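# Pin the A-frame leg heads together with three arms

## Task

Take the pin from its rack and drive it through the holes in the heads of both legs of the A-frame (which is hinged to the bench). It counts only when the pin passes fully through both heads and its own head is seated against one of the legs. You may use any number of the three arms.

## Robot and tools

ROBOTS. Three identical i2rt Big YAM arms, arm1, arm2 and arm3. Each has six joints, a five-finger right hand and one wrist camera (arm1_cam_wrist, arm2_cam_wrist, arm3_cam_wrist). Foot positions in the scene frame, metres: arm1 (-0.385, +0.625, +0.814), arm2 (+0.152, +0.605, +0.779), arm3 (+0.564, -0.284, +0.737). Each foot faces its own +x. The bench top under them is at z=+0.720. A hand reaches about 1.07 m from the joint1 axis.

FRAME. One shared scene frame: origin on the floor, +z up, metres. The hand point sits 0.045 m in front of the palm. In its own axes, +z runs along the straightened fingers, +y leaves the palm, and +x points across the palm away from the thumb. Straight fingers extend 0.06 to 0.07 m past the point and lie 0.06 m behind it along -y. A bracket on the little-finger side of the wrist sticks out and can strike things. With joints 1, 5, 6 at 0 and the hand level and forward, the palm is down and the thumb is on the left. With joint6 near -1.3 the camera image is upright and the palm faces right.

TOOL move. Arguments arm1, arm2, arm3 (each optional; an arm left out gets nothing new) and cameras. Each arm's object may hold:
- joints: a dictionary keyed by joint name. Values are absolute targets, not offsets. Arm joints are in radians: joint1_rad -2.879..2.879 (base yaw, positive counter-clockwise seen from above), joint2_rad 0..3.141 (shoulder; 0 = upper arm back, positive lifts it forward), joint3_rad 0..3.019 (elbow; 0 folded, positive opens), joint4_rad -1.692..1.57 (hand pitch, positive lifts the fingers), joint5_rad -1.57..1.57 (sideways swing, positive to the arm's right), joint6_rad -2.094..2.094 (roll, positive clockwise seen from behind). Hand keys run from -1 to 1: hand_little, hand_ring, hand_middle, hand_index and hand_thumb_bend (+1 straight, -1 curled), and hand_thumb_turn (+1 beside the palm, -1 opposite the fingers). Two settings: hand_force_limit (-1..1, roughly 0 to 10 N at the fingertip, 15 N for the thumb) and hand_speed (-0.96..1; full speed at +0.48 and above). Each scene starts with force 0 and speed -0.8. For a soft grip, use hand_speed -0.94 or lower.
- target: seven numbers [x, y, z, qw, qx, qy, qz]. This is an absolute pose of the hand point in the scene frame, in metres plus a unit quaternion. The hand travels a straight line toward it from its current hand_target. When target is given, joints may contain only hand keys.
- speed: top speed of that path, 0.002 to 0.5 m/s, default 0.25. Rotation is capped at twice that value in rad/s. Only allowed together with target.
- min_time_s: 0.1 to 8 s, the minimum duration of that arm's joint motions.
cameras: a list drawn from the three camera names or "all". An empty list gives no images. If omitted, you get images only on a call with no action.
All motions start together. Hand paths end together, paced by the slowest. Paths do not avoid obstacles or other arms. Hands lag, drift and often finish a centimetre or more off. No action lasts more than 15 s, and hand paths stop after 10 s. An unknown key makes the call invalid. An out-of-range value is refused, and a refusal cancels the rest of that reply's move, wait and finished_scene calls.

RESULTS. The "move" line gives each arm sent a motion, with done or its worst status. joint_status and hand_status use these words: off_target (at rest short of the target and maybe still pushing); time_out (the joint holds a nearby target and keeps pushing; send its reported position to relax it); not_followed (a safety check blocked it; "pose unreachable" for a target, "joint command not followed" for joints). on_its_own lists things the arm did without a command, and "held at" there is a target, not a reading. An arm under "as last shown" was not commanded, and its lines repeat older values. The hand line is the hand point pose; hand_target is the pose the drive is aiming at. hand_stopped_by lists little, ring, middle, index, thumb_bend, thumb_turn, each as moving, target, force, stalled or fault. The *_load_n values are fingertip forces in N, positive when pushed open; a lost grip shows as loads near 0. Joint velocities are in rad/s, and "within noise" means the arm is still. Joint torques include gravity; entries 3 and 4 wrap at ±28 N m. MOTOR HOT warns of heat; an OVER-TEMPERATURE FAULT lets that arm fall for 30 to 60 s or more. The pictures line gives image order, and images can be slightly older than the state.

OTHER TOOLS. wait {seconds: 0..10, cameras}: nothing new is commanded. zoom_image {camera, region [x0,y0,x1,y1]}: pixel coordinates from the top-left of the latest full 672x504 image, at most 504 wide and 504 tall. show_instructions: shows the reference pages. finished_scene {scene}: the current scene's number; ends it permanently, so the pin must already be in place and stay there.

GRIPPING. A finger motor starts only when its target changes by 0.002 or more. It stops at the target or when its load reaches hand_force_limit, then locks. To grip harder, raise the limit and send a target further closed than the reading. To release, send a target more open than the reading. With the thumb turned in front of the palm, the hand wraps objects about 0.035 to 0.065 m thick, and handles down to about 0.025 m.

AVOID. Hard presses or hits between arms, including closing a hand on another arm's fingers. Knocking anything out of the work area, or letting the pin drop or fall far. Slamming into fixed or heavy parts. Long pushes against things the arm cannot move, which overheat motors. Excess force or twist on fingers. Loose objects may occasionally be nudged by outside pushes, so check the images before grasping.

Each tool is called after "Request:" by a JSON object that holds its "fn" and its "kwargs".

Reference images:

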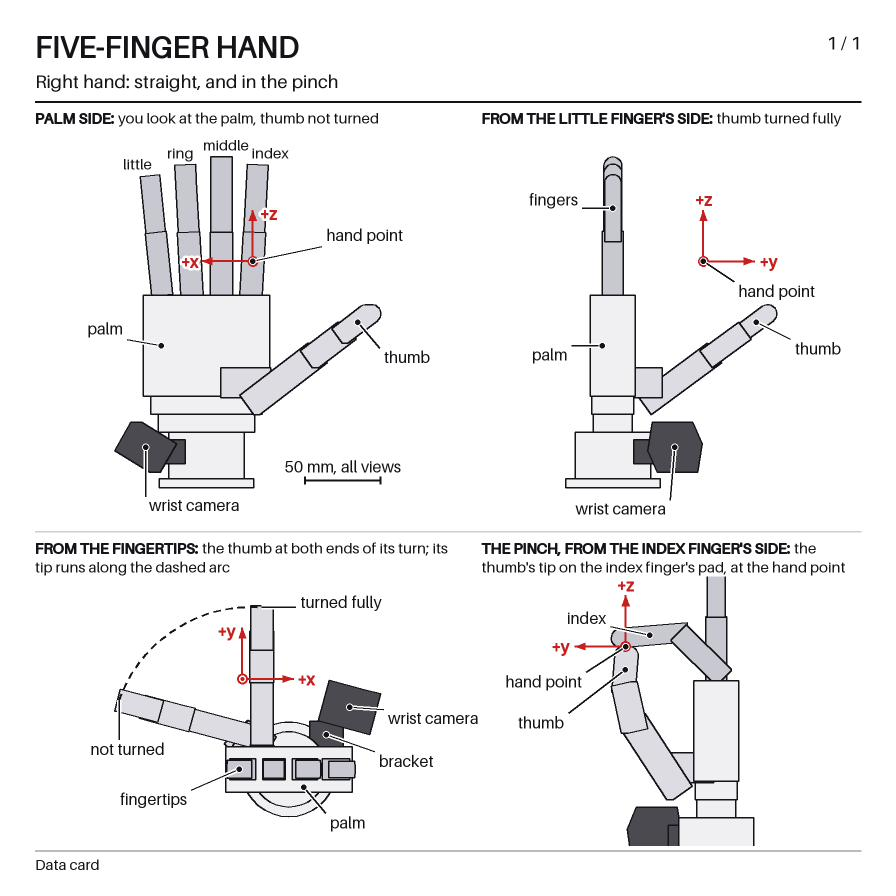

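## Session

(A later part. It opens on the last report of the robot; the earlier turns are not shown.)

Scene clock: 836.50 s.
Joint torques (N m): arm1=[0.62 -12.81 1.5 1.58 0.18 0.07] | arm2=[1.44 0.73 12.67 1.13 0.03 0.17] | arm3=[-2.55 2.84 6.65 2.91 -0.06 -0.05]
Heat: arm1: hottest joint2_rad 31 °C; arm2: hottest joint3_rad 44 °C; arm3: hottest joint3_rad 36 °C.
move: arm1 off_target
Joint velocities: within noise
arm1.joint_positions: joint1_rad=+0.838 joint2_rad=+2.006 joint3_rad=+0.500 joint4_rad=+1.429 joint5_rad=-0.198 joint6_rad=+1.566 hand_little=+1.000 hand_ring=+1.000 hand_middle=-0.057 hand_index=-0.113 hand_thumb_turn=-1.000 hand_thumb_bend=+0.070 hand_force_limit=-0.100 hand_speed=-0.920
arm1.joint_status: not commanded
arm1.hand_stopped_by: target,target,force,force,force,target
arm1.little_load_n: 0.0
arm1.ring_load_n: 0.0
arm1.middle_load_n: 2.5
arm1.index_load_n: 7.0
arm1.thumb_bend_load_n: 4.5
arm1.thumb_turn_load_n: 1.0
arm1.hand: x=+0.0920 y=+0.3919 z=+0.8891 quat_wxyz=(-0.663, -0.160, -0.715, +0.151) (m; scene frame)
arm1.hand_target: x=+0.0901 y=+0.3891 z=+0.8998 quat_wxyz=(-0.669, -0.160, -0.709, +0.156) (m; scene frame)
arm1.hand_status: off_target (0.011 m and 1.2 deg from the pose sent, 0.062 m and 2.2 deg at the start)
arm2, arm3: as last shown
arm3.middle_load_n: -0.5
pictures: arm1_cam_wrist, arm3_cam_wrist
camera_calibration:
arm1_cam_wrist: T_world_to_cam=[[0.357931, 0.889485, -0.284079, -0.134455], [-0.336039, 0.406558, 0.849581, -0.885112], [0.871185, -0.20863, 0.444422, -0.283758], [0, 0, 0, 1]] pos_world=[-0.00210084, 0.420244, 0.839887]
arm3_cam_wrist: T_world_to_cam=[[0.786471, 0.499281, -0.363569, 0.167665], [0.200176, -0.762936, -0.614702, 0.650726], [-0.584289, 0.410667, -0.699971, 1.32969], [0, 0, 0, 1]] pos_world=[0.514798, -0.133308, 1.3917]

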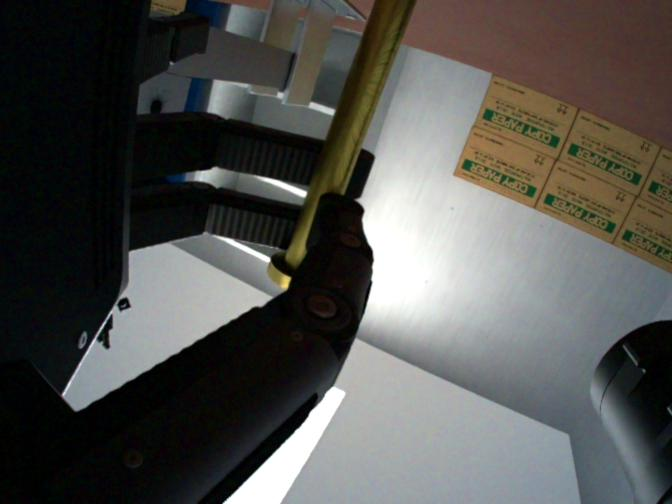

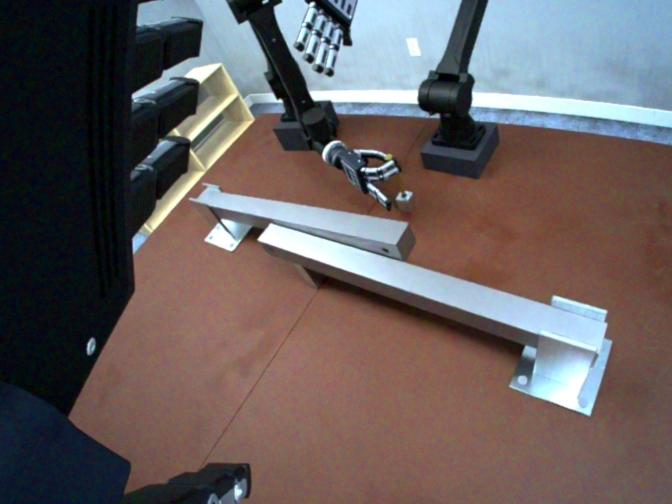

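Request:
{"fn": "move", "kwargs": {"arm1": {"target":[0.05,0.40,1.06,0.669,0.160,0.709,-0.156],"speed":0.08}, "cameras": ["arm1_cam_wrist","arm3_cam_wrist"]}}

Request:
{"fn": "zoom_image", "kwargs": {"camera": "arm3_cam_wrist", "region": [250, 60, 450, 210]}}

Scene clock: 847.40 s.
Joint torques (N m): arm1=[0.38 -7.47 8.65 1.43 0.03 0] | arm2=[1.38 0.79 12.67 1.13 0.03 0.16] | arm3=[-2.55 2.9 6.68 2.86 -0.06 -0.05]
Heat: arm1: hottest joint2_rad 30 °C; arm2: hottest joint3_rad 44 °C; arm3: hottest joint3_rad 36 °C.
move: arm1 off_target
Joint velocities: within noise
arm1.joint_positions: joint1_rad=+0.790 joint2_rad=+1.282 joint3_rad=+0.421 joint4_rad=+0.772 joint5_rad=-0.252 joint6_rad=+1.566 hand_little=+1.000 hand_ring=+1.000 hand_middle=-0.057 hand_index=-0.113 hand_thumb_turn=-1.000 hand_thumb_bend=+0.070 hand_force_limit=-0.100 hand_speed=-0.920
arm1.joint_status: not commanded
arm1.hand_stopped_by: target,target,force,force,force,target
arm1.little_load_n: 0.0
arm1.ring_load_n: 0.0
arm1.middle_load_n: 2.0
arm1.index_load_n: 7.0
arm1.thumb_bend_load_n: 4.5
arm1.thumb_turn_load_n: 1.0
arm1.hand: x=+0.0522 y=+0.4069 z=+1.0459 quat_wxyz=(-0.661, -0.161, -0.719, +0.146) (m; scene frame)
arm1.hand_target: x=+0.0499 y=+0.4002 z=+1.0599 quat_wxyz=(-0.669, -0.160, -0.709, +0.156) (m; scene frame)
arm1.hand_status: off_target (0.016 m and 1.9 deg from the pose sent, 0.176 m and 1.2 deg at the start)
arm2: as last shown
arm3.joint_positions: joint1_rad=-0.990 joint2_rad=+0.630 joint3_rad=+1.546 joint4_rad=-1.225 joint5_rad=-0.169 joint6_rad=-0.991 hand_little=+1.000 hand_ring=+1.000 hand_middle=+1.000 hand_index=+1.000 hand_thumb_turn=+1.000 hand_thumb_bend=+1.000 hand_force_limit=+0.000 hand_speed=-0.800
arm3.joint_status: not commanded
arm3.hand_stopped_by: target,target,target,target,target,target
arm3.little_load_n: 0.0
arm3.ring_load_n: 0.0
arm3.middle_load_n: 0.0
arm3.index_load_n: 0.0
arm3.thumb_bend_load_n: 0.0
arm3.thumb_turn_load_n: 0.0
arm3.hand: x=+0.4448 y=-0.0941 z=+1.3119 quat_wxyz=(-0.593, +0.535, +0.599, +0.056) (m; scene frame)
arm3.hand_target: x=+0.4466 y=-0.0924 z=+1.3275 quat_wxyz=(-0.609, +0.528, +0.589, +0.064) (m; scene frame)
arm3.hand_status: not commanded
pictures: arm1_cam_wrist, arm3_cam_wrist
camera_calibration:
arm1_cam_wrist: T_world_to_cam=[[0.352023, 0.894117, -0.276831, -0.0981482], [-0.332524, 0.395935, 0.855957, -1.0404], [0.874933, -0.209263, 0.436694, -0.307483], [0, 0, 0, 1]] pos_world=[-0.0423826, 0.435343, 0.997647]
arm3_cam_wrist: T_world_to_cam=[[0.786471, 0.499281, -0.363569, 0.167665], [0.200176, -0.762936, -0.614702, 0.650726], [-0.584289, 0.410667, -0.699971, 1.32969], [0, 0, 0, 1]] pos_world=[0.514798, -0.133308, 1.3917]

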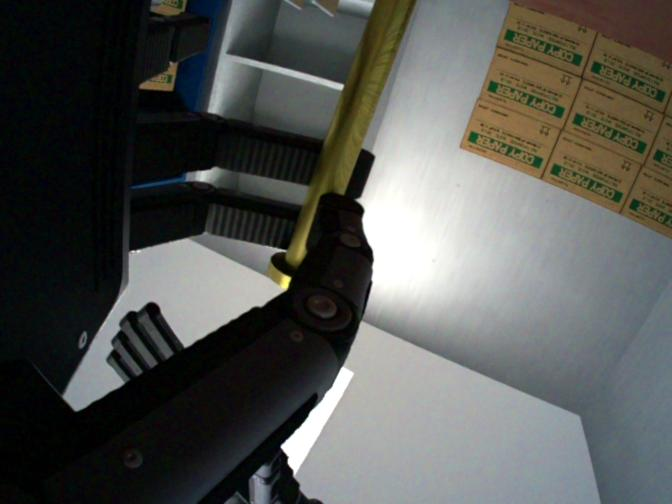

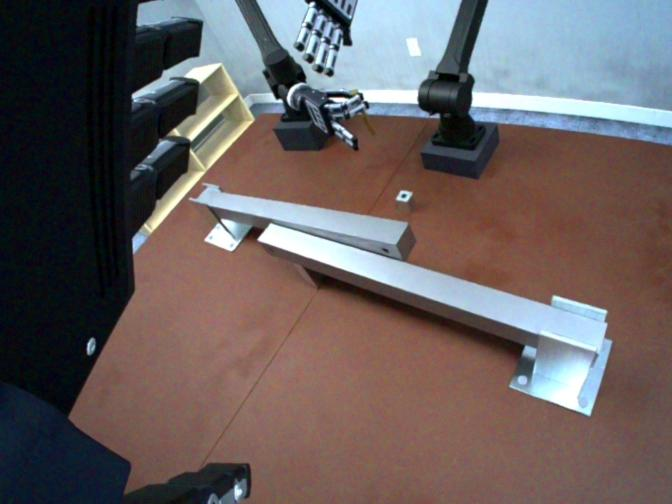

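Scaled by 2.520 from the camera's 672x504 image, which has a finer 960x720 frame.

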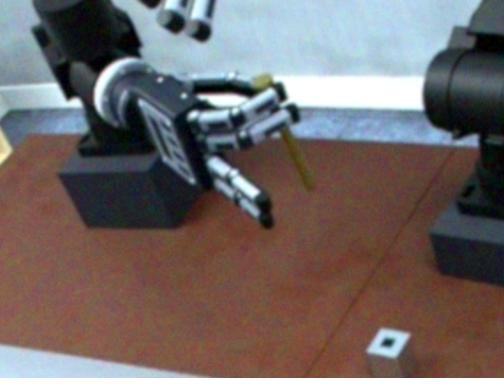

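Request:
{"fn": "zoom_image", "kwargs": {"camera": "arm1_cam_wrist", "region": [250, 0, 450, 150]}}

Request:
{"fn": "zoom_image", "kwargs": {"camera": "arm1_cam_wrist", "region": [250, 150, 400, 300]}}

Scaled by 2.520 from the camera's 672x504 image, which has a finer 960x720 frame.

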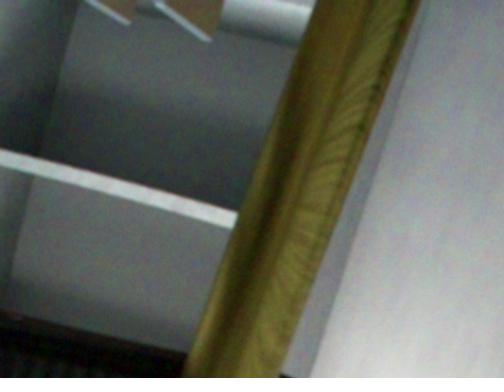

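Scaled by 3.360 from the camera's 672x504 image, which has a finer 960x720 frame.

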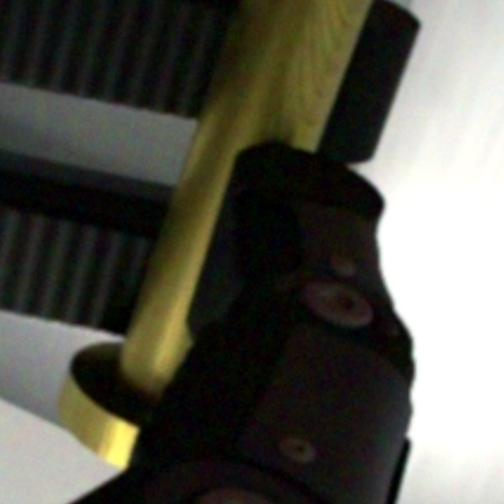

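Request:
{"fn": "move", "kwargs": {"arm1": {"joints":{"hand_middle":-0.12,"hand_index":-0.095,"hand_speed":-0.93,"hand_force_limit":0.1}}, "cameras": ["arm1_cam_wrist"]}}

Request:
{"fn": "zoom_image", "kwargs": {"camera": "arm1_cam_wrist", "region": [240, 0, 440, 300]}}

Scene clock: 899.33 s.
Joint torques (N m): arm1=[-0.38 -8.12 8.7 1.35 0.03 0.03] | arm2=[1.44 0.73 12.68 1.11 0.03 0.17] | arm3=[-2.55 2.84 6.65 2.91 -0.05 -0.05]
Heat: arm1: hottest joint3_rad 34 °C; arm2: hottest joint3_rad 45 °C; arm3: hottest joint3_rad 36 °C.
move: arm1 off_target
Joint velocities: within noise
arm1.joint_positions: joint1_rad=+0.790 joint2_rad=+1.282 joint3_rad=+0.421 joint4_rad=+0.772 joint5_rad=-0.252 joint6_rad=+1.566 hand_little=+1.000 hand_ring=+1.000 hand_middle=-0.088 hand_index=-0.094 hand_thumb_turn=-1.000 hand_thumb_bend=+0.070 hand_force_limit=+0.100 hand_speed=-0.930
arm1.joint_status: hand_middle off_target (ended at -0.088, target -0.120); the others done
arm1.hand_stopped_by: target,target,force,target,force,target
arm1.little_load_n: 0.0
arm1.ring_load_n: 0.0
arm1.middle_load_n: 5.5
arm1.index_load_n: 2.5
arm1.thumb_bend_load_n: 3.5
arm1.thumb_turn_load_n: 2.0
arm1.hand: x=+0.0522 y=+0.4070 z=+1.0460 quat_wxyz=(-0.661, -0.161, -0.719, +0.146) (m; scene frame)
arm1.hand_target: x=+0.0499 y=+0.4002 z=+1.0599 quat_wxyz=(-0.669, -0.160, -0.709, +0.156) (m; scene frame)
arm1.hand_status: not commanded
arm2, arm3: as last shown
pictures: arm1_cam_wrist
camera_calibration:
arm1_cam_wrist: T_world_to_cam=[[0.351716, 0.89423, -0.276853, -0.0981903], [-0.332645, 0.395838, 0.855955, -1.04037], [0.875011, -0.208959, 0.436683, -0.307602], [0, 0, 0, 1]] pos_world=[-0.0423822, 0.435345, 0.997647]

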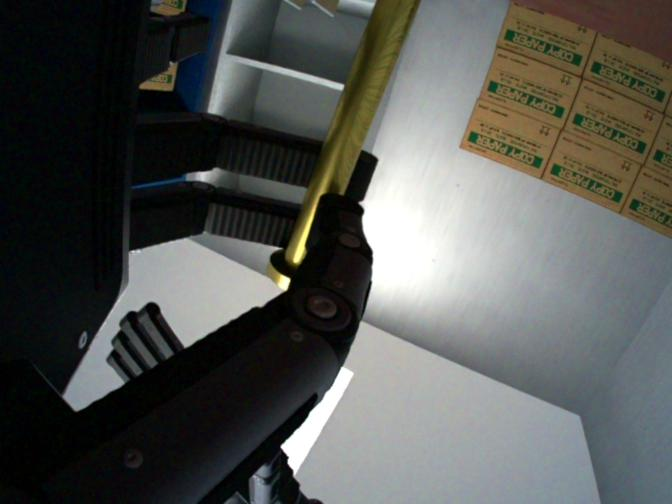

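Scaled by 1.680 from the camera's 672x504 image, which has a finer 960x720 frame.

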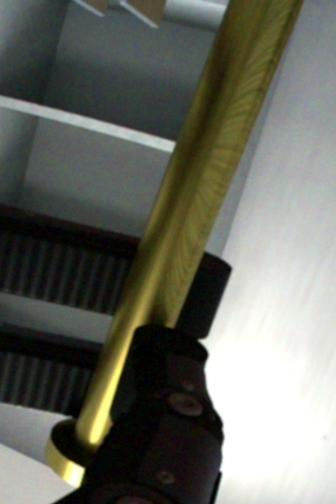

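Request:
{"fn": "move", "kwargs": {"arm1": {"joints":{"hand_thumb_bend":-0.35,"hand_speed":-0.94,"hand_force_limit":-0.25}}, "arm2": {"joints":{"joint1_rad":0.9}}}}

Scene clock: 924.73 s.
Joint torques (N m): arm1=[0.44 -7.71 8.54 1.4 0.06 0.03] | arm2=[1.26 0.85 12.64 1.14 -0.02 0.16] | arm3=[-2.67 2.9 6.68 2.91 -0.04 -0.04]
Heat: arm1: hottest joint3_rad 34 °C; arm2: hottest joint3_rad 45 °C; arm3: hottest joint3_rad 36 °C.
move: arm1 off_target; arm2 done
Joint velocities: within noise
arm1.joint_positions: joint1_rad=+0.790 joint2_rad=+1.282 joint3_rad=+0.421 joint4_rad=+0.772 joint5_rad=-0.252 joint6_rad=+1.566 hand_little=+1.000 hand_ring=+1.000 hand_middle=-0.088 hand_index=-0.093 hand_thumb_turn=-1.000 hand_thumb_bend=+0.056 hand_force_limit=-0.250 hand_speed=-0.940
arm1.joint_status: hand_thumb_bend off_target (ended at +0.056, target -0.350); the others done
arm1.hand_stopped_by: target,target,force,target,force,target
arm1.little_load_n: 0.0
arm1.ring_load_n: 0.0
arm1.middle_load_n: 7.0
arm1.index_load_n: 4.0
arm1.thumb_bend_load_n: 5.5
arm1.thumb_turn_load_n: 2.0
arm1.hand: x=+0.0522 y=+0.4070 z=+1.0460 quat_wxyz=(-0.661, -0.161, -0.719, +0.146) (m; scene frame)
arm1.hand_target: x=+0.0499 y=+0.4002 z=+1.0599 quat_wxyz=(-0.669, -0.160, -0.709, +0.156) (m; scene frame)
arm1.hand_status: not commanded
arm2.joint_positions: joint1_rad=+0.887 joint2_rad=+0.563 joint3_rad=+1.102 joint4_rad=-1.094 joint5_rad=-0.102 joint6_rad=-1.652 hand_little=+1.000 hand_ring=+1.000 hand_middle=+1.000 hand_index=+1.000 hand_thumb_turn=+1.000 hand_thumb_bend=+1.000 hand_force_limit=+0.000 hand_speed=-0.800
arm2.joint_status: all done
arm2.hand_stopped_by: target,target,target,target,target,target
arm2.little_load_n: 0.0
arm2.ring_load_n: 0.0
arm2.middle_load_n: 0.0
arm2.index_load_n: 0.0
arm2.thumb_bend_load_n: 0.0
arm2.thumb_turn_load_n: -0.5
arm2.hand: x=+0.3257 y=+0.3799 z=+1.2018 quat_wxyz=(+0.155, +0.829, -0.265, +0.467) (m; scene frame)
arm2.hand_target: x=+0.3267 y=+0.3837 z=+1.2226 quat_wxyz=(+0.155, +0.823, -0.260, +0.481) (m; scene frame)
arm2.hand_status: not commanded
arm3: as last shown
arm3.little_load_n: -0.5
pictures: none

Request:
{"fn": "move", "kwargs": {"arm1": {"target":[0.12,0.42,1.1,0.1749,-0.712,0.6526,-0.1908],"speed":0.2}, "cameras": ["all"]}}

Scene clock: 979.93 s.
Joint torques (N m): arm1=[2.02 -12.45 16.18 0.43 -0.03 -0.01] | arm2=[1.2 0.85 12.64 1.14 -0.02 0.17] | arm3=[-2.49 2.78 6.64 2.88 -0.05 -0.05]
Heat: arm1: hottest joint3_rad 36 °C; arm2: hottest joint3_rad 45 °C; arm3: hottest joint3_rad 36 °C.
move: arm1 off_target
Joint velocities: within noise
arm1.joint_positions: joint1_rad=+0.993 joint2_rad=+1.594 joint3_rad=+1.640 joint4_rad=-1.204 joint5_rad=-0.244 joint6_rad=-0.489 hand_little=+1.000 hand_ring=+1.000 hand_middle=-0.088 hand_index=-0.093 hand_thumb_turn=-1.000 hand_thumb_bend=+0.056 hand_force_limit=-0.250 hand_speed=-0.940
arm1.joint_status: not commanded
arm1.hand_stopped_by: target,target,force,target,force,target
arm1.little_load_n: 0.0
arm1.ring_load_n: 0.0
arm1.middle_load_n: 7.5
arm1.index_load_n: 3.5
arm1.thumb_bend_load_n: 5.0
arm1.thumb_turn_load_n: 2.0
arm1.hand: x=+0.1007 y=+0.4240 z=+1.0712 quat_wxyz=(-0.168, +0.707, -0.668, +0.162) (m; scene frame)
arm1.hand_target: x=+0.1182 y=+0.4210 z=+1.1000 quat_wxyz=(-0.175, +0.712, -0.653, +0.191) (m; scene frame)
arm1.hand_status: off_target (0.035 m and 3.9 deg from the pose sent, 0.088 m and 120.3 deg at the start)
arm2, arm3: as last shown
arm2.thumb_turn_load_n: 0.0
arm3.little_load_n: 0.0
pictures: arm1_cam_wrist, arm2_cam_wrist, arm3_cam_wrist
camera_calibration:
arm1_cam_wrist: T_world_to_cam=[[-0.853497, -0.33395, -0.400025, 0.650615], [-0.485522, 0.788405, 0.377737, -0.691282], [0.189237, 0.516618, -0.835042, 0.766174], [0, 0, 0, 1]] pos_world=[0.0746768, 0.366464, 1.16117]
arm2_cam_wrist: T_world_to_cam=[[-0.477201, -0.85752, 0.192193, 0.250156], [-0.809853, 0.344206, -0.475037, 0.709603], [0.3412, -0.382336, -0.858721, 1.17936], [0, 0, 0, 1]] pos_world=[0.291651, 0.421176, 1.30175]
arm3_cam_wrist: T_world_to_cam=[[0.786471, 0.499281, -0.363569, 0.167665], [0.200176, -0.762936, -0.614702, 0.650726], [-0.584289, 0.410667, -0.699971, 1.32969], [0, 0, 0, 1]] pos_world=[0.514798, -0.133308, 1.3917]

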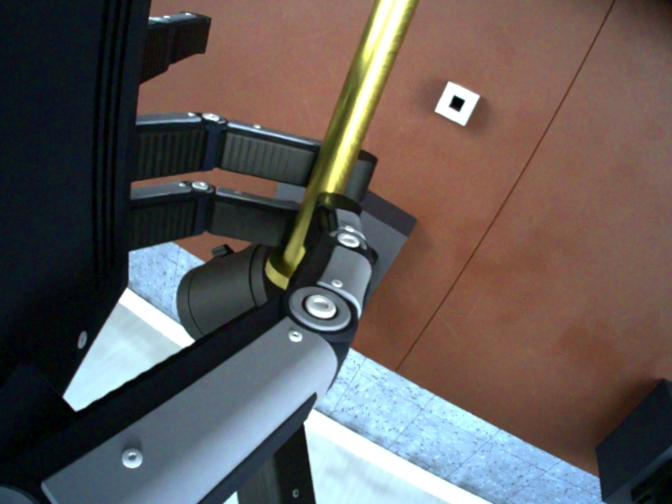

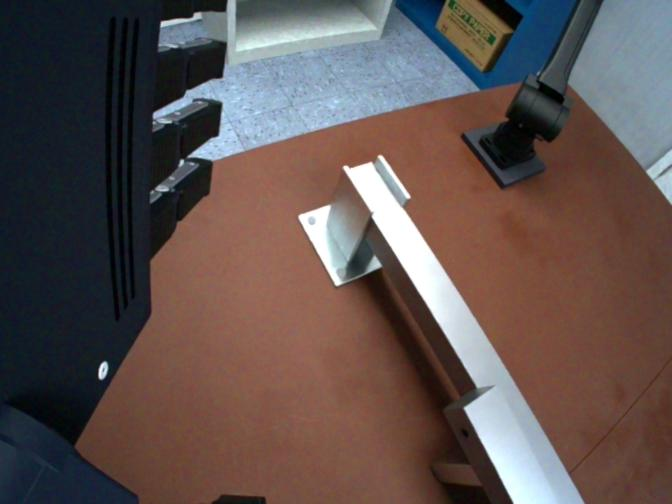

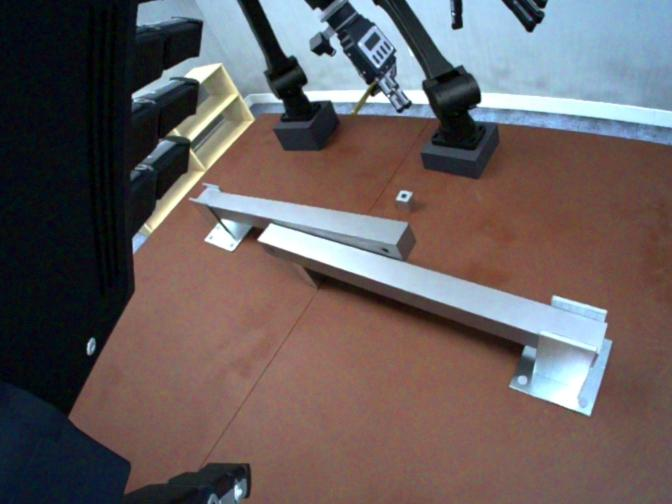

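Request:
{"fn": "zoom_image", "kwargs": {"camera": "arm2_cam_wrist", "region": [420, 370, 540, 490]}}

Request:
{"fn": "zoom_image", "kwargs": {"camera": "arm3_cam_wrist", "region": [300, 0, 500, 150]}}

Scaled by 4.200 from the camera's 672x504 image, which has a finer 960x720 frame.

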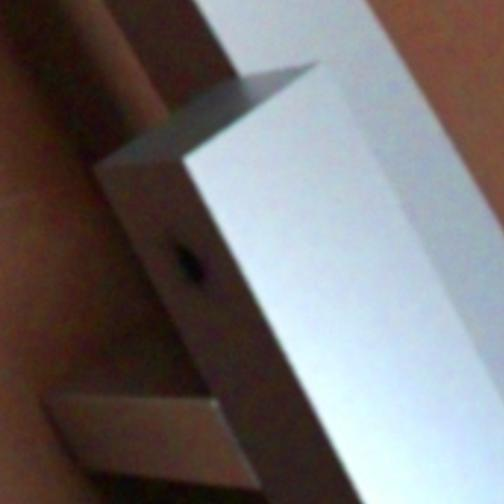

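Scaled by 2.520 from the camera's 672x504 image, which has a finer 960x720 frame.

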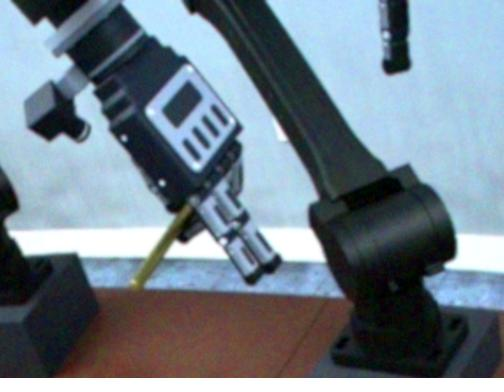

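Request:
{"fn": "move", "kwargs": {"arm1": {"target":[0.205,0.36,0.985,0.1749,-0.712,0.6526,-0.1908],"speed":0.12}, "cameras": ["all"]}}

Scene clock: 1048.13 s.
Joint torques (N m): arm1=[0.79 -16.26 15.99 1.11 -0.09 -0.1] | arm2=[1.26 0.85 12.64 1.14 -0.02 0.17] | arm3=[-2.67 2.9 6.67 2.86 -0.06 -0.05]
Heat: arm1: hottest joint3_rad 43 °C; arm2: hottest joint3_rad 46 °C; arm3: hottest joint3_rad 37 °C.
move: arm1 off_target
Joint velocities: within noise
arm1.joint_positions: joint1_rad=+0.993 joint2_rad=+1.884 joint3_rad=+1.722 joint4_rad=-1.026 joint5_rad=-0.249 joint6_rad=-0.509 hand_little=+1.000 hand_ring=+1.000 hand_middle=-0.088 hand_index=-0.093 hand_thumb_turn=-1.000 hand_thumb_bend=+0.056 hand_force_limit=-0.250 hand_speed=-0.940
arm1.joint_status: not commanded
arm1.hand_stopped_by: target,target,force,target,force,target
arm1.little_load_n: 0.0
arm1.ring_load_n: 0.0
arm1.middle_load_n: 7.5
arm1.index_load_n: 3.5
arm1.thumb_bend_load_n: 5.0
arm1.thumb_turn_load_n: 2.0
arm1.hand: x=+0.1813 y=+0.3791 z=+0.9532 quat_wxyz=(-0.164, +0.714, -0.664, +0.149) (m; scene frame)
arm1.hand_target: x=+0.2024 y=+0.3612 z=+0.9859 quat_wxyz=(-0.175, +0.712, -0.653, +0.191) (m; scene frame)
arm1.hand_status: off_target (0.044 m and 5.1 deg from the pose sent, 0.150 m and 3.9 deg at the start)
arm2, arm3: as last shown
pictures: arm1_cam_wrist, arm2_cam_wrist, arm3_cam_wrist
camera_calibration:
arm1_cam_wrist: T_world_to_cam=[[-0.856041, -0.347227, -0.382921, 0.646424], [-0.491762, 0.775303, 0.396328, -0.583864], [0.159264, 0.527579, -0.834443, 0.676304], [0, 0, 0, 1]] pos_world=[0.158532, 0.320323, 1.04327]
arm2_cam_wrist: T_world_to_cam=[[-0.477201, -0.85752, 0.192193, 0.250156], [-0.809853, 0.344206, -0.475037, 0.709603], [0.3412, -0.382336, -0.858721, 1.17936], [0, 0, 0, 1]] pos_world=[0.291651, 0.421176, 1.30175]
arm3_cam_wrist: T_world_to_cam=[[0.786471, 0.499281, -0.363569, 0.167665], [0.200176, -0.762936, -0.614702, 0.650726], [-0.584289, 0.410667, -0.699971, 1.32969], [0, 0, 0, 1]] pos_world=[0.514798, -0.133308, 1.3917]

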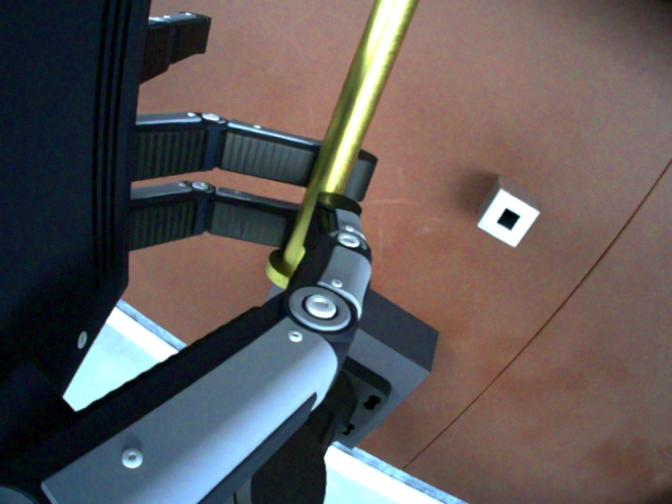

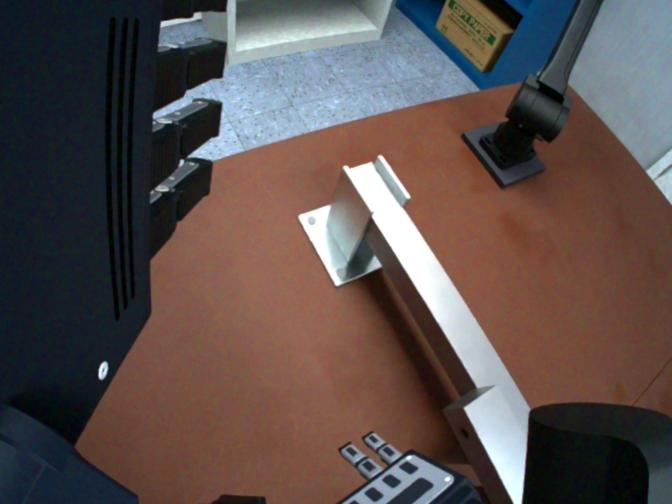

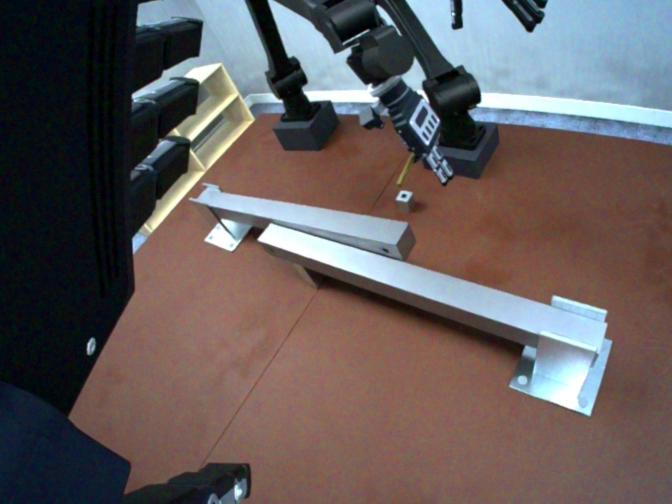

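Request:
{"fn": "move", "kwargs": {"arm1": {"target":[0.215,0.342,0.993,0.1853,-0.7083,0.6397,-0.2322],"speed":0.1}, "arm2": {"target":[0.33,0.45,1.32,0.155,0.823,-0.26,0.481]}}}

Request:
{"fn": "move", "kwargs": {"arm3": {"target":[0.42,0.22,1.04,0.686,0.056,-0.723,0.053]}, "cameras": ["all"]}}

Scene clock: 1103.57 s.
Joint torques (N m): arm1=[-0.15 -17.03 14.53 1.26 -0.07 -0.09] | arm2=[1.67 0.73 10.85 1.11 0.26 0.17] | arm3=[-2.55 2.9 6.64 2.88 -0.06 -0.04]
Heat: arm1: hottest joint3_rad 52 °C; arm2: hottest joint3_rad 47 °C; arm3: hottest joint3_rad 37 °C.
move: arm1 off_target; arm2 off_target
Joint velocities: within noise
arm1.joint_positions: joint1_rad=+0.978 joint2_rad=+1.884 joint3_rad=+1.722 joint4_rad=-0.940 joint5_rad=-0.259 joint6_rad=-0.526 hand_little=+1.000 hand_ring=+1.000 hand_middle=-0.088 hand_index=-0.093 hand_thumb_turn=-1.000 hand_thumb_bend=+0.056 hand_force_limit=-0.250 hand_speed=-0.940
arm1.joint_status: not commanded
arm1.hand_stopped_by: target,target,force,target,force,target
arm1.little_load_n: 0.0
arm1.ring_load_n: 0.0
arm1.middle_load_n: 7.5
arm1.index_load_n: 3.5
arm1.thumb_bend_load_n: 5.0
arm1.thumb_turn_load_n: 2.0
arm1.hand: x=+0.1982 y=+0.3607 z=+0.9575 quat_wxyz=(-0.177, +0.713, -0.651, +0.190) (m; scene frame)
arm1.hand_target: x=+0.2128 y=+0.3432 z=+0.9937 quat_wxyz=(-0.185, +0.709, -0.640, +0.233) (m; scene frame)
arm1.hand_status: off_target (0.043 m and 5.1 deg from the pose sent, 0.064 m and 10.3 deg at the start)
arm2.joint_positions: joint1_rad=+1.446 joint2_rad=+0.684 joint3_rad=+1.459 joint4_rad=-1.371 joint5_rad=+0.378 joint6_rad=-1.362 hand_little=+1.000 hand_ring=+1.000 hand_middle=+1.000 hand_index=+1.000 hand_thumb_turn=+1.000 hand_thumb_bend=+1.000 hand_force_limit=+0.000 hand_speed=-0.800
arm2.joint_status: not commanded
arm2.hand_stopped_by: target,target,target,target,target,target
arm2.little_load_n: 0.0
arm2.ring_load_n: 0.0
arm2.middle_load_n: 0.0
arm2.index_load_n: 0.0
arm2.thumb_bend_load_n: 0.0
arm2.thumb_turn_load_n: 0.0
arm2.hand: x=+0.3333 y=+0.4458 z=+1.3043 quat_wxyz=(+0.161, +0.830, -0.260, +0.466) (m; scene frame)
arm2.hand_target: x=+0.3297 y=+0.4497 z=+1.3196 quat_wxyz=(+0.155, +0.823, -0.260, +0.481) (m; scene frame)
arm2.hand_status: off_target (0.017 m and 2.0 deg from the pose sent, 0.138 m and 1.8 deg at the start)
arm3: as last shown
arm3.ring_load_n: 0.5
pictures: none

Scene clock: 1106.97 s.
Joint torques (N m): arm1=[0.21 -16.38 14.6 1.11 -0.06 -0.11] | arm2=[1.44 0.73 10.85 1.09 0.29 0.17] | arm3=[-0.85 -8.12 8.87 1.87 -0.49 -0.12]
Heat: arm1: hottest joint3_rad 52 °C; arm2: hottest joint3_rad 47 °C; arm3: hottest joint3_rad 37 °C.
move: arm3 off_target
Joint velocities: within noise
arm1, arm2: as last shown
arm2.joint_positions: joint1_rad=+1.446 joint2_rad=+0.684 joint3_rad=+1.459 joint4_rad=-1.371 joint5_rad=+0.378 joint6_rad=-1.361 hand_little=+1.000 hand_ring=+1.000 hand_middle=+1.000 hand_index=+1.000 hand_thumb_turn=+1.000 hand_thumb_bend=+1.000 hand_force_limit=+0.000 hand_speed=-0.800
arm2.hand: x=+0.3334 y=+0.4459 z=+1.3043 quat_wxyz=(+0.161, +0.830, -0.261, +0.467) (m; scene frame)
arm3.joint_positions: joint1_rad=-1.667 joint2_rad=+1.367 joint3_rad=+0.943 joint4_rad=-0.137 joint5_rad=-1.577 joint6_rad=-2.082 hand_little=+1.000 hand_ring=+1.000 hand_middle=+1.000 hand_index=+1.000 hand_thumb_turn=+1.000 hand_thumb_bend=+1.000 hand_force_limit=+0.000 hand_speed=-0.800
arm3.joint_status: not commanded
arm3.hand_stopped_by: target,target,target,target,target,target
arm3.little_load_n: 0.0
arm3.ring_load_n: 0.0
arm3.middle_load_n: 0.0
arm3.index_load_n: 0.0
arm3.thumb_bend_load_n: 0.0
arm3.thumb_turn_load_n: 0.0
arm3.hand: x=+0.4240 y=+0.2125 z=+1.0258 quat_wxyz=(-0.711, +0.052, +0.701, +0.020) (m; scene frame)
arm3.hand_target: x=+0.4194 y=+0.2194 z=+1.0400 quat_wxyz=(-0.711, +0.029, +0.702, +0.033) (m; scene frame)
arm3.hand_status: off_target (0.017 m and 15.4 deg from the pose sent, 0.416 m and 72.3 deg at the start; a joint's target at an end of its range on 42 of 102 steps)
pictures: arm1_cam_wrist, arm2_cam_wrist, arm3_cam_wrist
camera_calibration:
arm1_cam_wrist: T_world_to_cam=[[-0.820863, -0.369263, -0.435694, 0.707539], [-0.525607, 0.786876, 0.323362, -0.490551], [0.223432, 0.49444, -0.840004, 0.69151], [0, 0, 0, 1]] pos_world=[0.16845, 0.305361, 1.04777]
arm2_cam_wrist: T_world_to_cam=[[-0.475338, -0.855139, 0.206861, 0.269859], [-0.813078, 0.337154, -0.474585, 0.745365], [0.336092, -0.393782, -0.855557, 1.29267], [0, 0, 0, 1]] pos_world=[0.299859, 0.488493, 1.40386]
arm3_cam_wrist: T_world_to_cam=[[0.157269, 0.971244, 0.178752, -0.462946], [0.487608, 0.0810324, -0.869294, 0.672847], [-0.858781, 0.223874, -0.460842, 0.902079], [0, 0, 0, 1]] pos_world=[0.51941, 0.19316, 1.08337]

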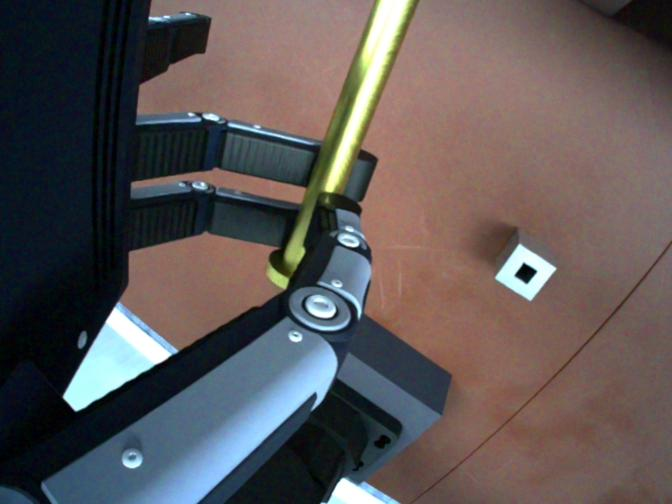

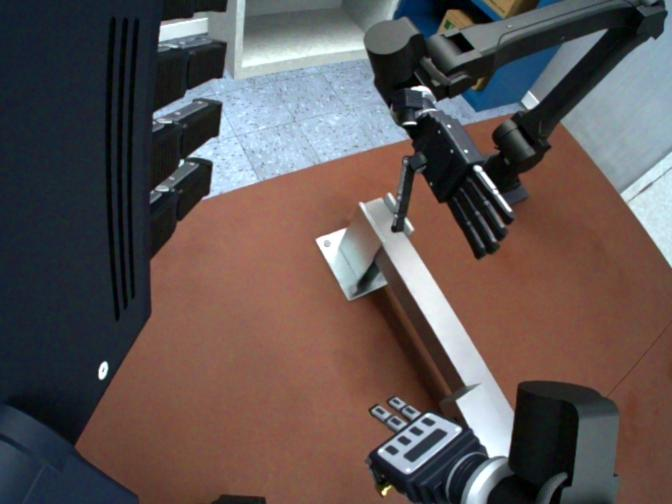

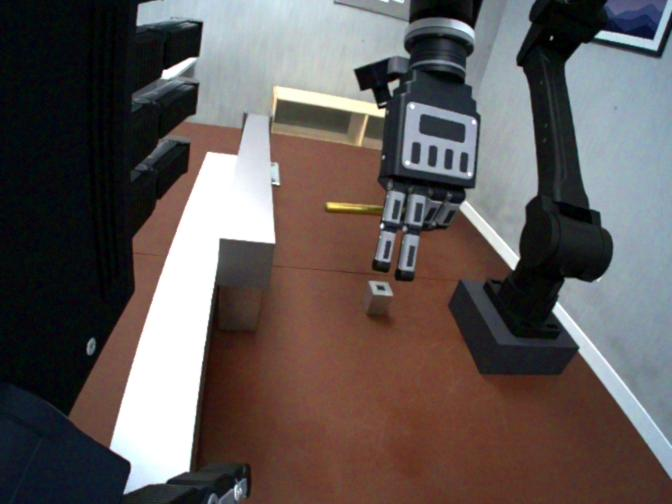

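Request:
{"fn": "zoom_image", "kwargs": {"camera": "arm3_cam_wrist", "region": [200, 170, 480, 340]}}

Scaled by 1.800 from the camera's 672x504 image, which has a finer 960x720 frame.

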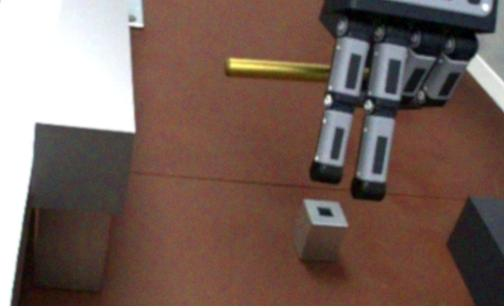

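Request:
{"fn": "move", "kwargs": {"arm3": {"target":[0.326,0.062,1.165,0.484,-0.401,-0.731,-0.2655]}, "cameras": ["arm3_cam_wrist"]}}

Request:
{"fn": "zoom_image", "kwargs": {"camera": "arm3_cam_wrist", "region": [230, 100, 530, 350]}}

Scene clock: 1185.40 s.
Joint torques (N m): arm1=[0.15 -17.2 14.57 1.26 -0.07 -0.1] | arm2=[1.44 0.73 10.85 1.09 0.29 0.17] | arm3=[-1.03 -2.49 11.88 1.5 0.17 0.05]
Heat: arm1: hottest joint3_rad 51 °C; arm2: hottest joint3_rad 47 °C; arm3: hottest joint3_rad 38 °C.
move: arm3 off_target
Joint velocities: within noise
arm1, arm2: as last shown
arm1.thumb_bend_load_n: 5.5
arm2.thumb_bend_load_n: 0.5
arm3.joint_positions: joint1_rad=-0.713 joint2_rad=+0.863 joint3_rad=+1.068 joint4_rad=-0.670 joint5_rad=+0.263 joint6_rad=-1.463 hand_little=+1.000 hand_ring=+1.000 hand_middle=+1.000 hand_index=+1.000 hand_thumb_turn=+1.000 hand_thumb_bend=+1.000 hand_force_limit=+0.000 hand_speed=-0.800
arm3.joint_status: not commanded
arm3.hand_stopped_by: target,target,target,target,target,target
arm3.little_load_n: 0.0
arm3.ring_load_n: 0.0
arm3.middle_load_n: 0.0
arm3.index_load_n: 0.0
arm3.thumb_bend_load_n: 0.0
arm3.thumb_turn_load_n: 0.0
arm3.hand: x=+0.3329 y=+0.0613 z=+1.1365 quat_wxyz=(-0.466, +0.404, +0.741, +0.265) (m; scene frame)
arm3.hand_target: x=+0.3268 y=+0.0613 z=+1.1644 quat_wxyz=(-0.484, +0.401, +0.731, +0.265) (m; scene frame)
arm3.hand_status: off_target (0.029 m and 2.4 deg from the pose sent, 0.227 m and 56.0 deg at the start; a joint's target at an end of its range on 1 of 89 steps)
pictures: arm3_cam_wrist
camera_calibration:
arm3_cam_wrist: T_world_to_cam=[[0.79578, 0.555049, 0.242186, -0.580643], [0.580481, -0.585183, -0.566218, 0.491248], [-0.172556, 0.59117, -0.787872, 1.02945], [0, 0, 0, 1]] pos_world=[0.354543, 0.00117379, 1.22986]

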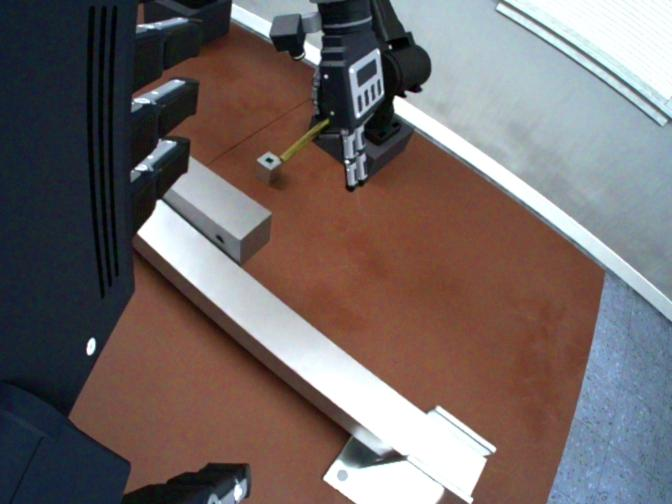

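Scaled by 1.680 from the camera's 672x504 image, which has a finer 960x720 frame.

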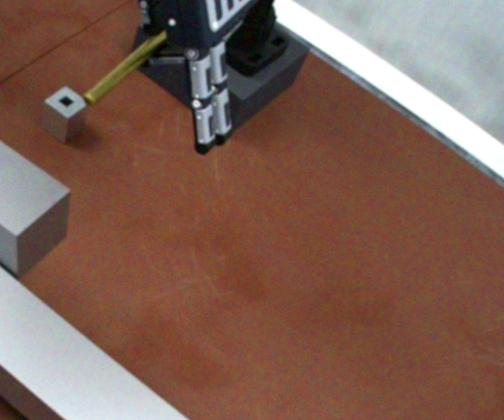

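Request:
{"fn": "move", "kwargs": {"arm3": {"target":[0.26,0.15,1.25,0.3325,-0.506,-0.765,-0.22]}, "cameras": ["arm3_cam_wrist"]}}

Request:
{"fn": "zoom_image", "kwargs": {"camera": "arm3_cam_wrist", "region": [230, 100, 480, 350]}}

Scene clock: 1237.03 s.
Joint torques (N m): arm1=[0.38 -17.32 14.61 1.2 -0.15 -0.11] | arm2=[1.44 0.73 10.85 1.1 0.29 0.17] | arm3=[-2.49 -9.17 10.24 1.11 0.08 0.02]
Heat: arm1: hottest joint3_rad 51 °C; arm2: hottest joint3_rad 47 °C; arm3: hottest joint3_rad 46 °C.
move: arm3 off_target
Joint velocities: within noise
arm1, arm2: as last shown
arm1.index_load_n: 4.0
arm1.thumb_bend_load_n: 5.0
arm2.thumb_bend_load_n: 0.0
arm3.joint_positions: joint1_rad=-0.741 joint2_rad=+1.486 joint3_rad=+2.015 joint4_rad=-1.354 joint5_rad=+0.297 joint6_rad=-1.293 hand_little=+1.000 hand_ring=+1.000 hand_middle=+1.000 hand_index=+1.000 hand_thumb_turn=+1.000 hand_thumb_bend=+1.000 hand_force_limit=+0.000 hand_speed=-0.800
arm3.joint_status: not commanded
arm3.hand_stopped_by: target,target,target,target,target,target
arm3.little_load_n: 0.0
arm3.ring_load_n: 0.0
arm3.middle_load_n: 0.0
arm3.index_load_n: 0.0
arm3.thumb_bend_load_n: 0.0
arm3.thumb_turn_load_n: 0.0
arm3.hand: x=+0.2590 y=+0.1443 z=+1.2361 quat_wxyz=(-0.322, +0.500, +0.774, +0.219) (m; scene frame)
arm3.hand_target: x=+0.2604 y=+0.1496 z=+1.2498 quat_wxyz=(-0.333, +0.506, +0.765, +0.220) (m; scene frame)
arm3.hand_status: off_target (0.015 m and 1.7 deg from the pose sent, 0.161 m and 20.2 deg at the start)
pictures: arm3_cam_wrist
camera_calibration:
arm3_cam_wrist: T_world_to_cam=[[0.839969, 0.498155, 0.21516, -0.56186], [0.541488, -0.795248, -0.272711, 0.316752], [0.035253, 0.345575, -0.937729, 1.21299], [0, 0, 0, 1]] pos_world=[0.257666, 0.112611, 1.34473]

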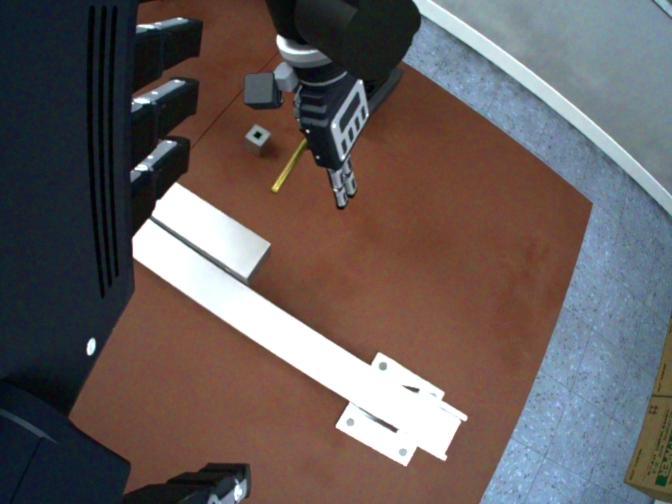

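Scaled by 2.016 from the camera's 672x504 image, which has a finer 960x720 frame.

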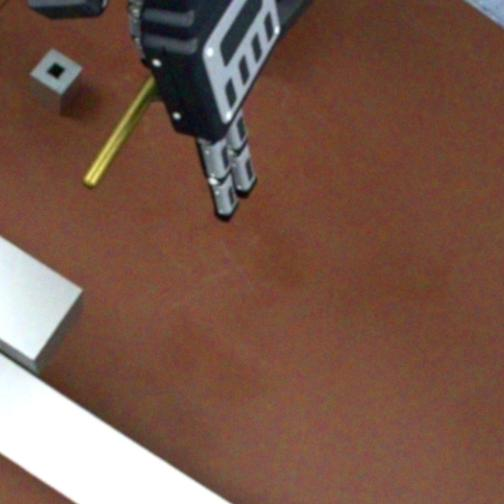

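Request:
{"fn": "move", "kwargs": {"arm1": {"target":[0.219,0.343,0.94,0.175,-0.68,0.67,-0.24],"speed":0.08}, "cameras": ["arm1_cam_wrist","arm3_cam_wrist"]}}

Request:
{"fn": "zoom_image", "kwargs": {"camera": "arm3_cam_wrist", "region": [200, 130, 400, 330]}}

Scene clock: 1286.87 s.
Joint torques (N m): arm1=[0.73 -15.38 9.37 1.55 0.11 0.09] | arm2=[1.44 0.79 10.85 1.1 0.29 0.17] | arm3=[-2.61 -8.94 10.21 1.13 0.08 0.02]
Heat: arm1: hottest joint3_rad 52 °C; arm2: hottest joint3_rad 47 °C; arm3: hottest joint3_rad 43 °C.
move: arm1 done
Joint velocities: within noise
arm1.joint_positions: joint1_rad=+0.978 joint2_rad=+1.892 joint3_rad=+1.672 joint4_rad=-0.791 joint5_rad=-0.211 joint6_rad=-0.461 hand_little=+1.000 hand_ring=+1.000 hand_middle=-0.088 hand_index=-0.093 hand_thumb_turn=-1.000 hand_thumb_bend=+0.056 hand_force_limit=-0.250 hand_speed=-0.940
arm1.joint_status: not commanded
arm1.hand_stopped_by: target,target,force,target,force,target
arm1.little_load_n: 0.0
arm1.ring_load_n: 0.0
arm1.middle_load_n: 7.5
arm1.index_load_n: 4.0
arm1.thumb_bend_load_n: 5.5
arm1.thumb_turn_load_n: 2.0
arm1.hand: x=+0.2159 y=+0.3453 z=+0.9403 quat_wxyz=(-0.173, +0.685, -0.668, +0.235) (m; scene frame)
arm1.hand_target: x=+0.2190 y=+0.3431 z=+0.9401 quat_wxyz=(-0.175, +0.680, -0.670, +0.240) (m; scene frame)
arm1.hand_status: done (0.004 m and 0.9 deg from the pose sent, 0.032 m and 7.2 deg at the start)
arm2, arm3: as last shown
arm3.joint_positions: joint1_rad=-0.741 joint2_rad=+1.486 joint3_rad=+2.015 joint4_rad=-1.355 joint5_rad=+0.297 joint6_rad=-1.293 hand_little=+1.000 hand_ring=+1.000 hand_middle=+1.000 hand_index=+1.000 hand_thumb_turn=+1.000 hand_thumb_bend=+1.000 hand_force_limit=+0.000 hand_speed=-0.800
arm3.hand: x=+0.2589 y=+0.1444 z=+1.2357 quat_wxyz=(-0.321, +0.500, +0.774, +0.219) (m; scene frame)
arm3.hand_target: x=+0.2604 y=+0.1496 z=+1.2497 quat_wxyz=(-0.333, +0.506, +0.765, +0.220) (m; scene frame)
pictures: arm1_cam_wrist, arm3_cam_wrist
camera_calibration:
arm1_cam_wrist: T_world_to_cam=[[-0.819436, -0.326107, -0.471359, 0.727242], [-0.480168, 0.839643, 0.253846, -0.426237], [0.312992, 0.434342, -0.84462, 0.686555], [0, 0, 0, 1]] pos_world=[0.176376, 0.296847, 1.03087]
arm3_cam_wrist: T_world_to_cam=[[0.8398, 0.498318, 0.21544, -0.562059], [0.541698, -0.795487, -0.271594, 0.315379], [0.0360397, 0.344788, -0.937989, 1.21279], [0, 0, 0, 1]] pos_world=[0.257468, 0.112809, 1.34433]

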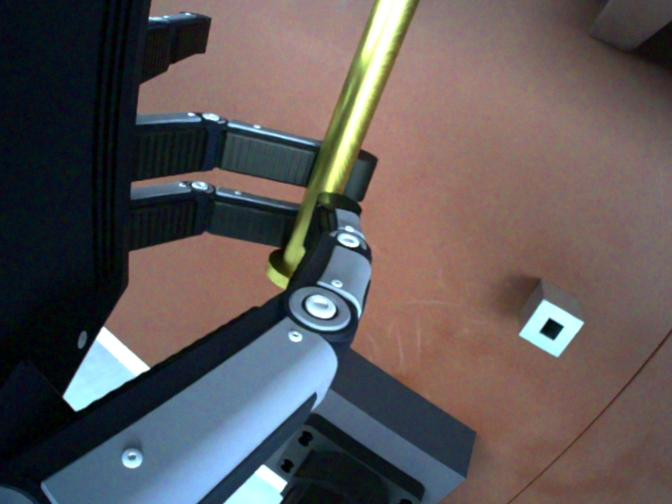

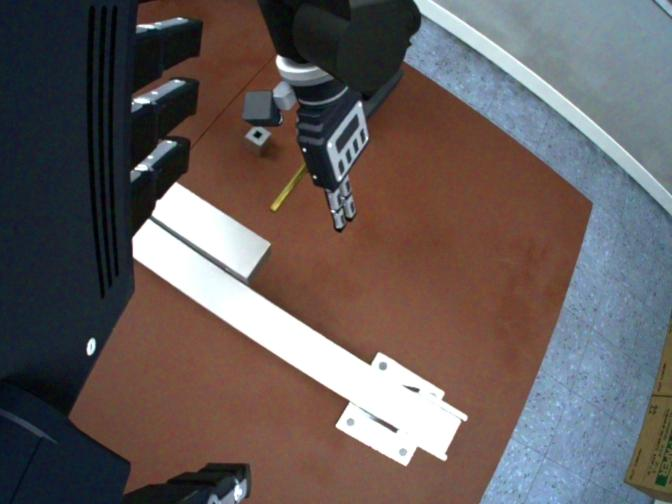

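Scaled by 2.520 from the camera's 672x504 image, which has a finer 960x720 frame.

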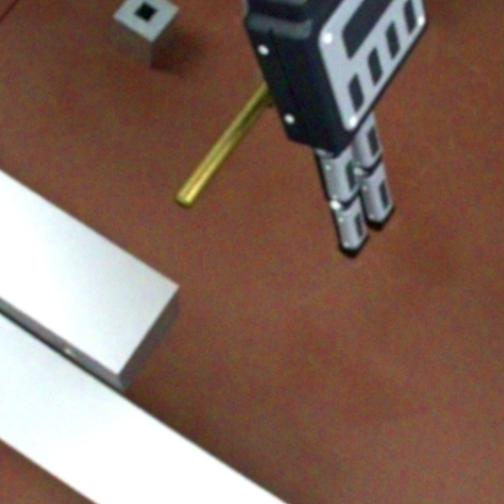

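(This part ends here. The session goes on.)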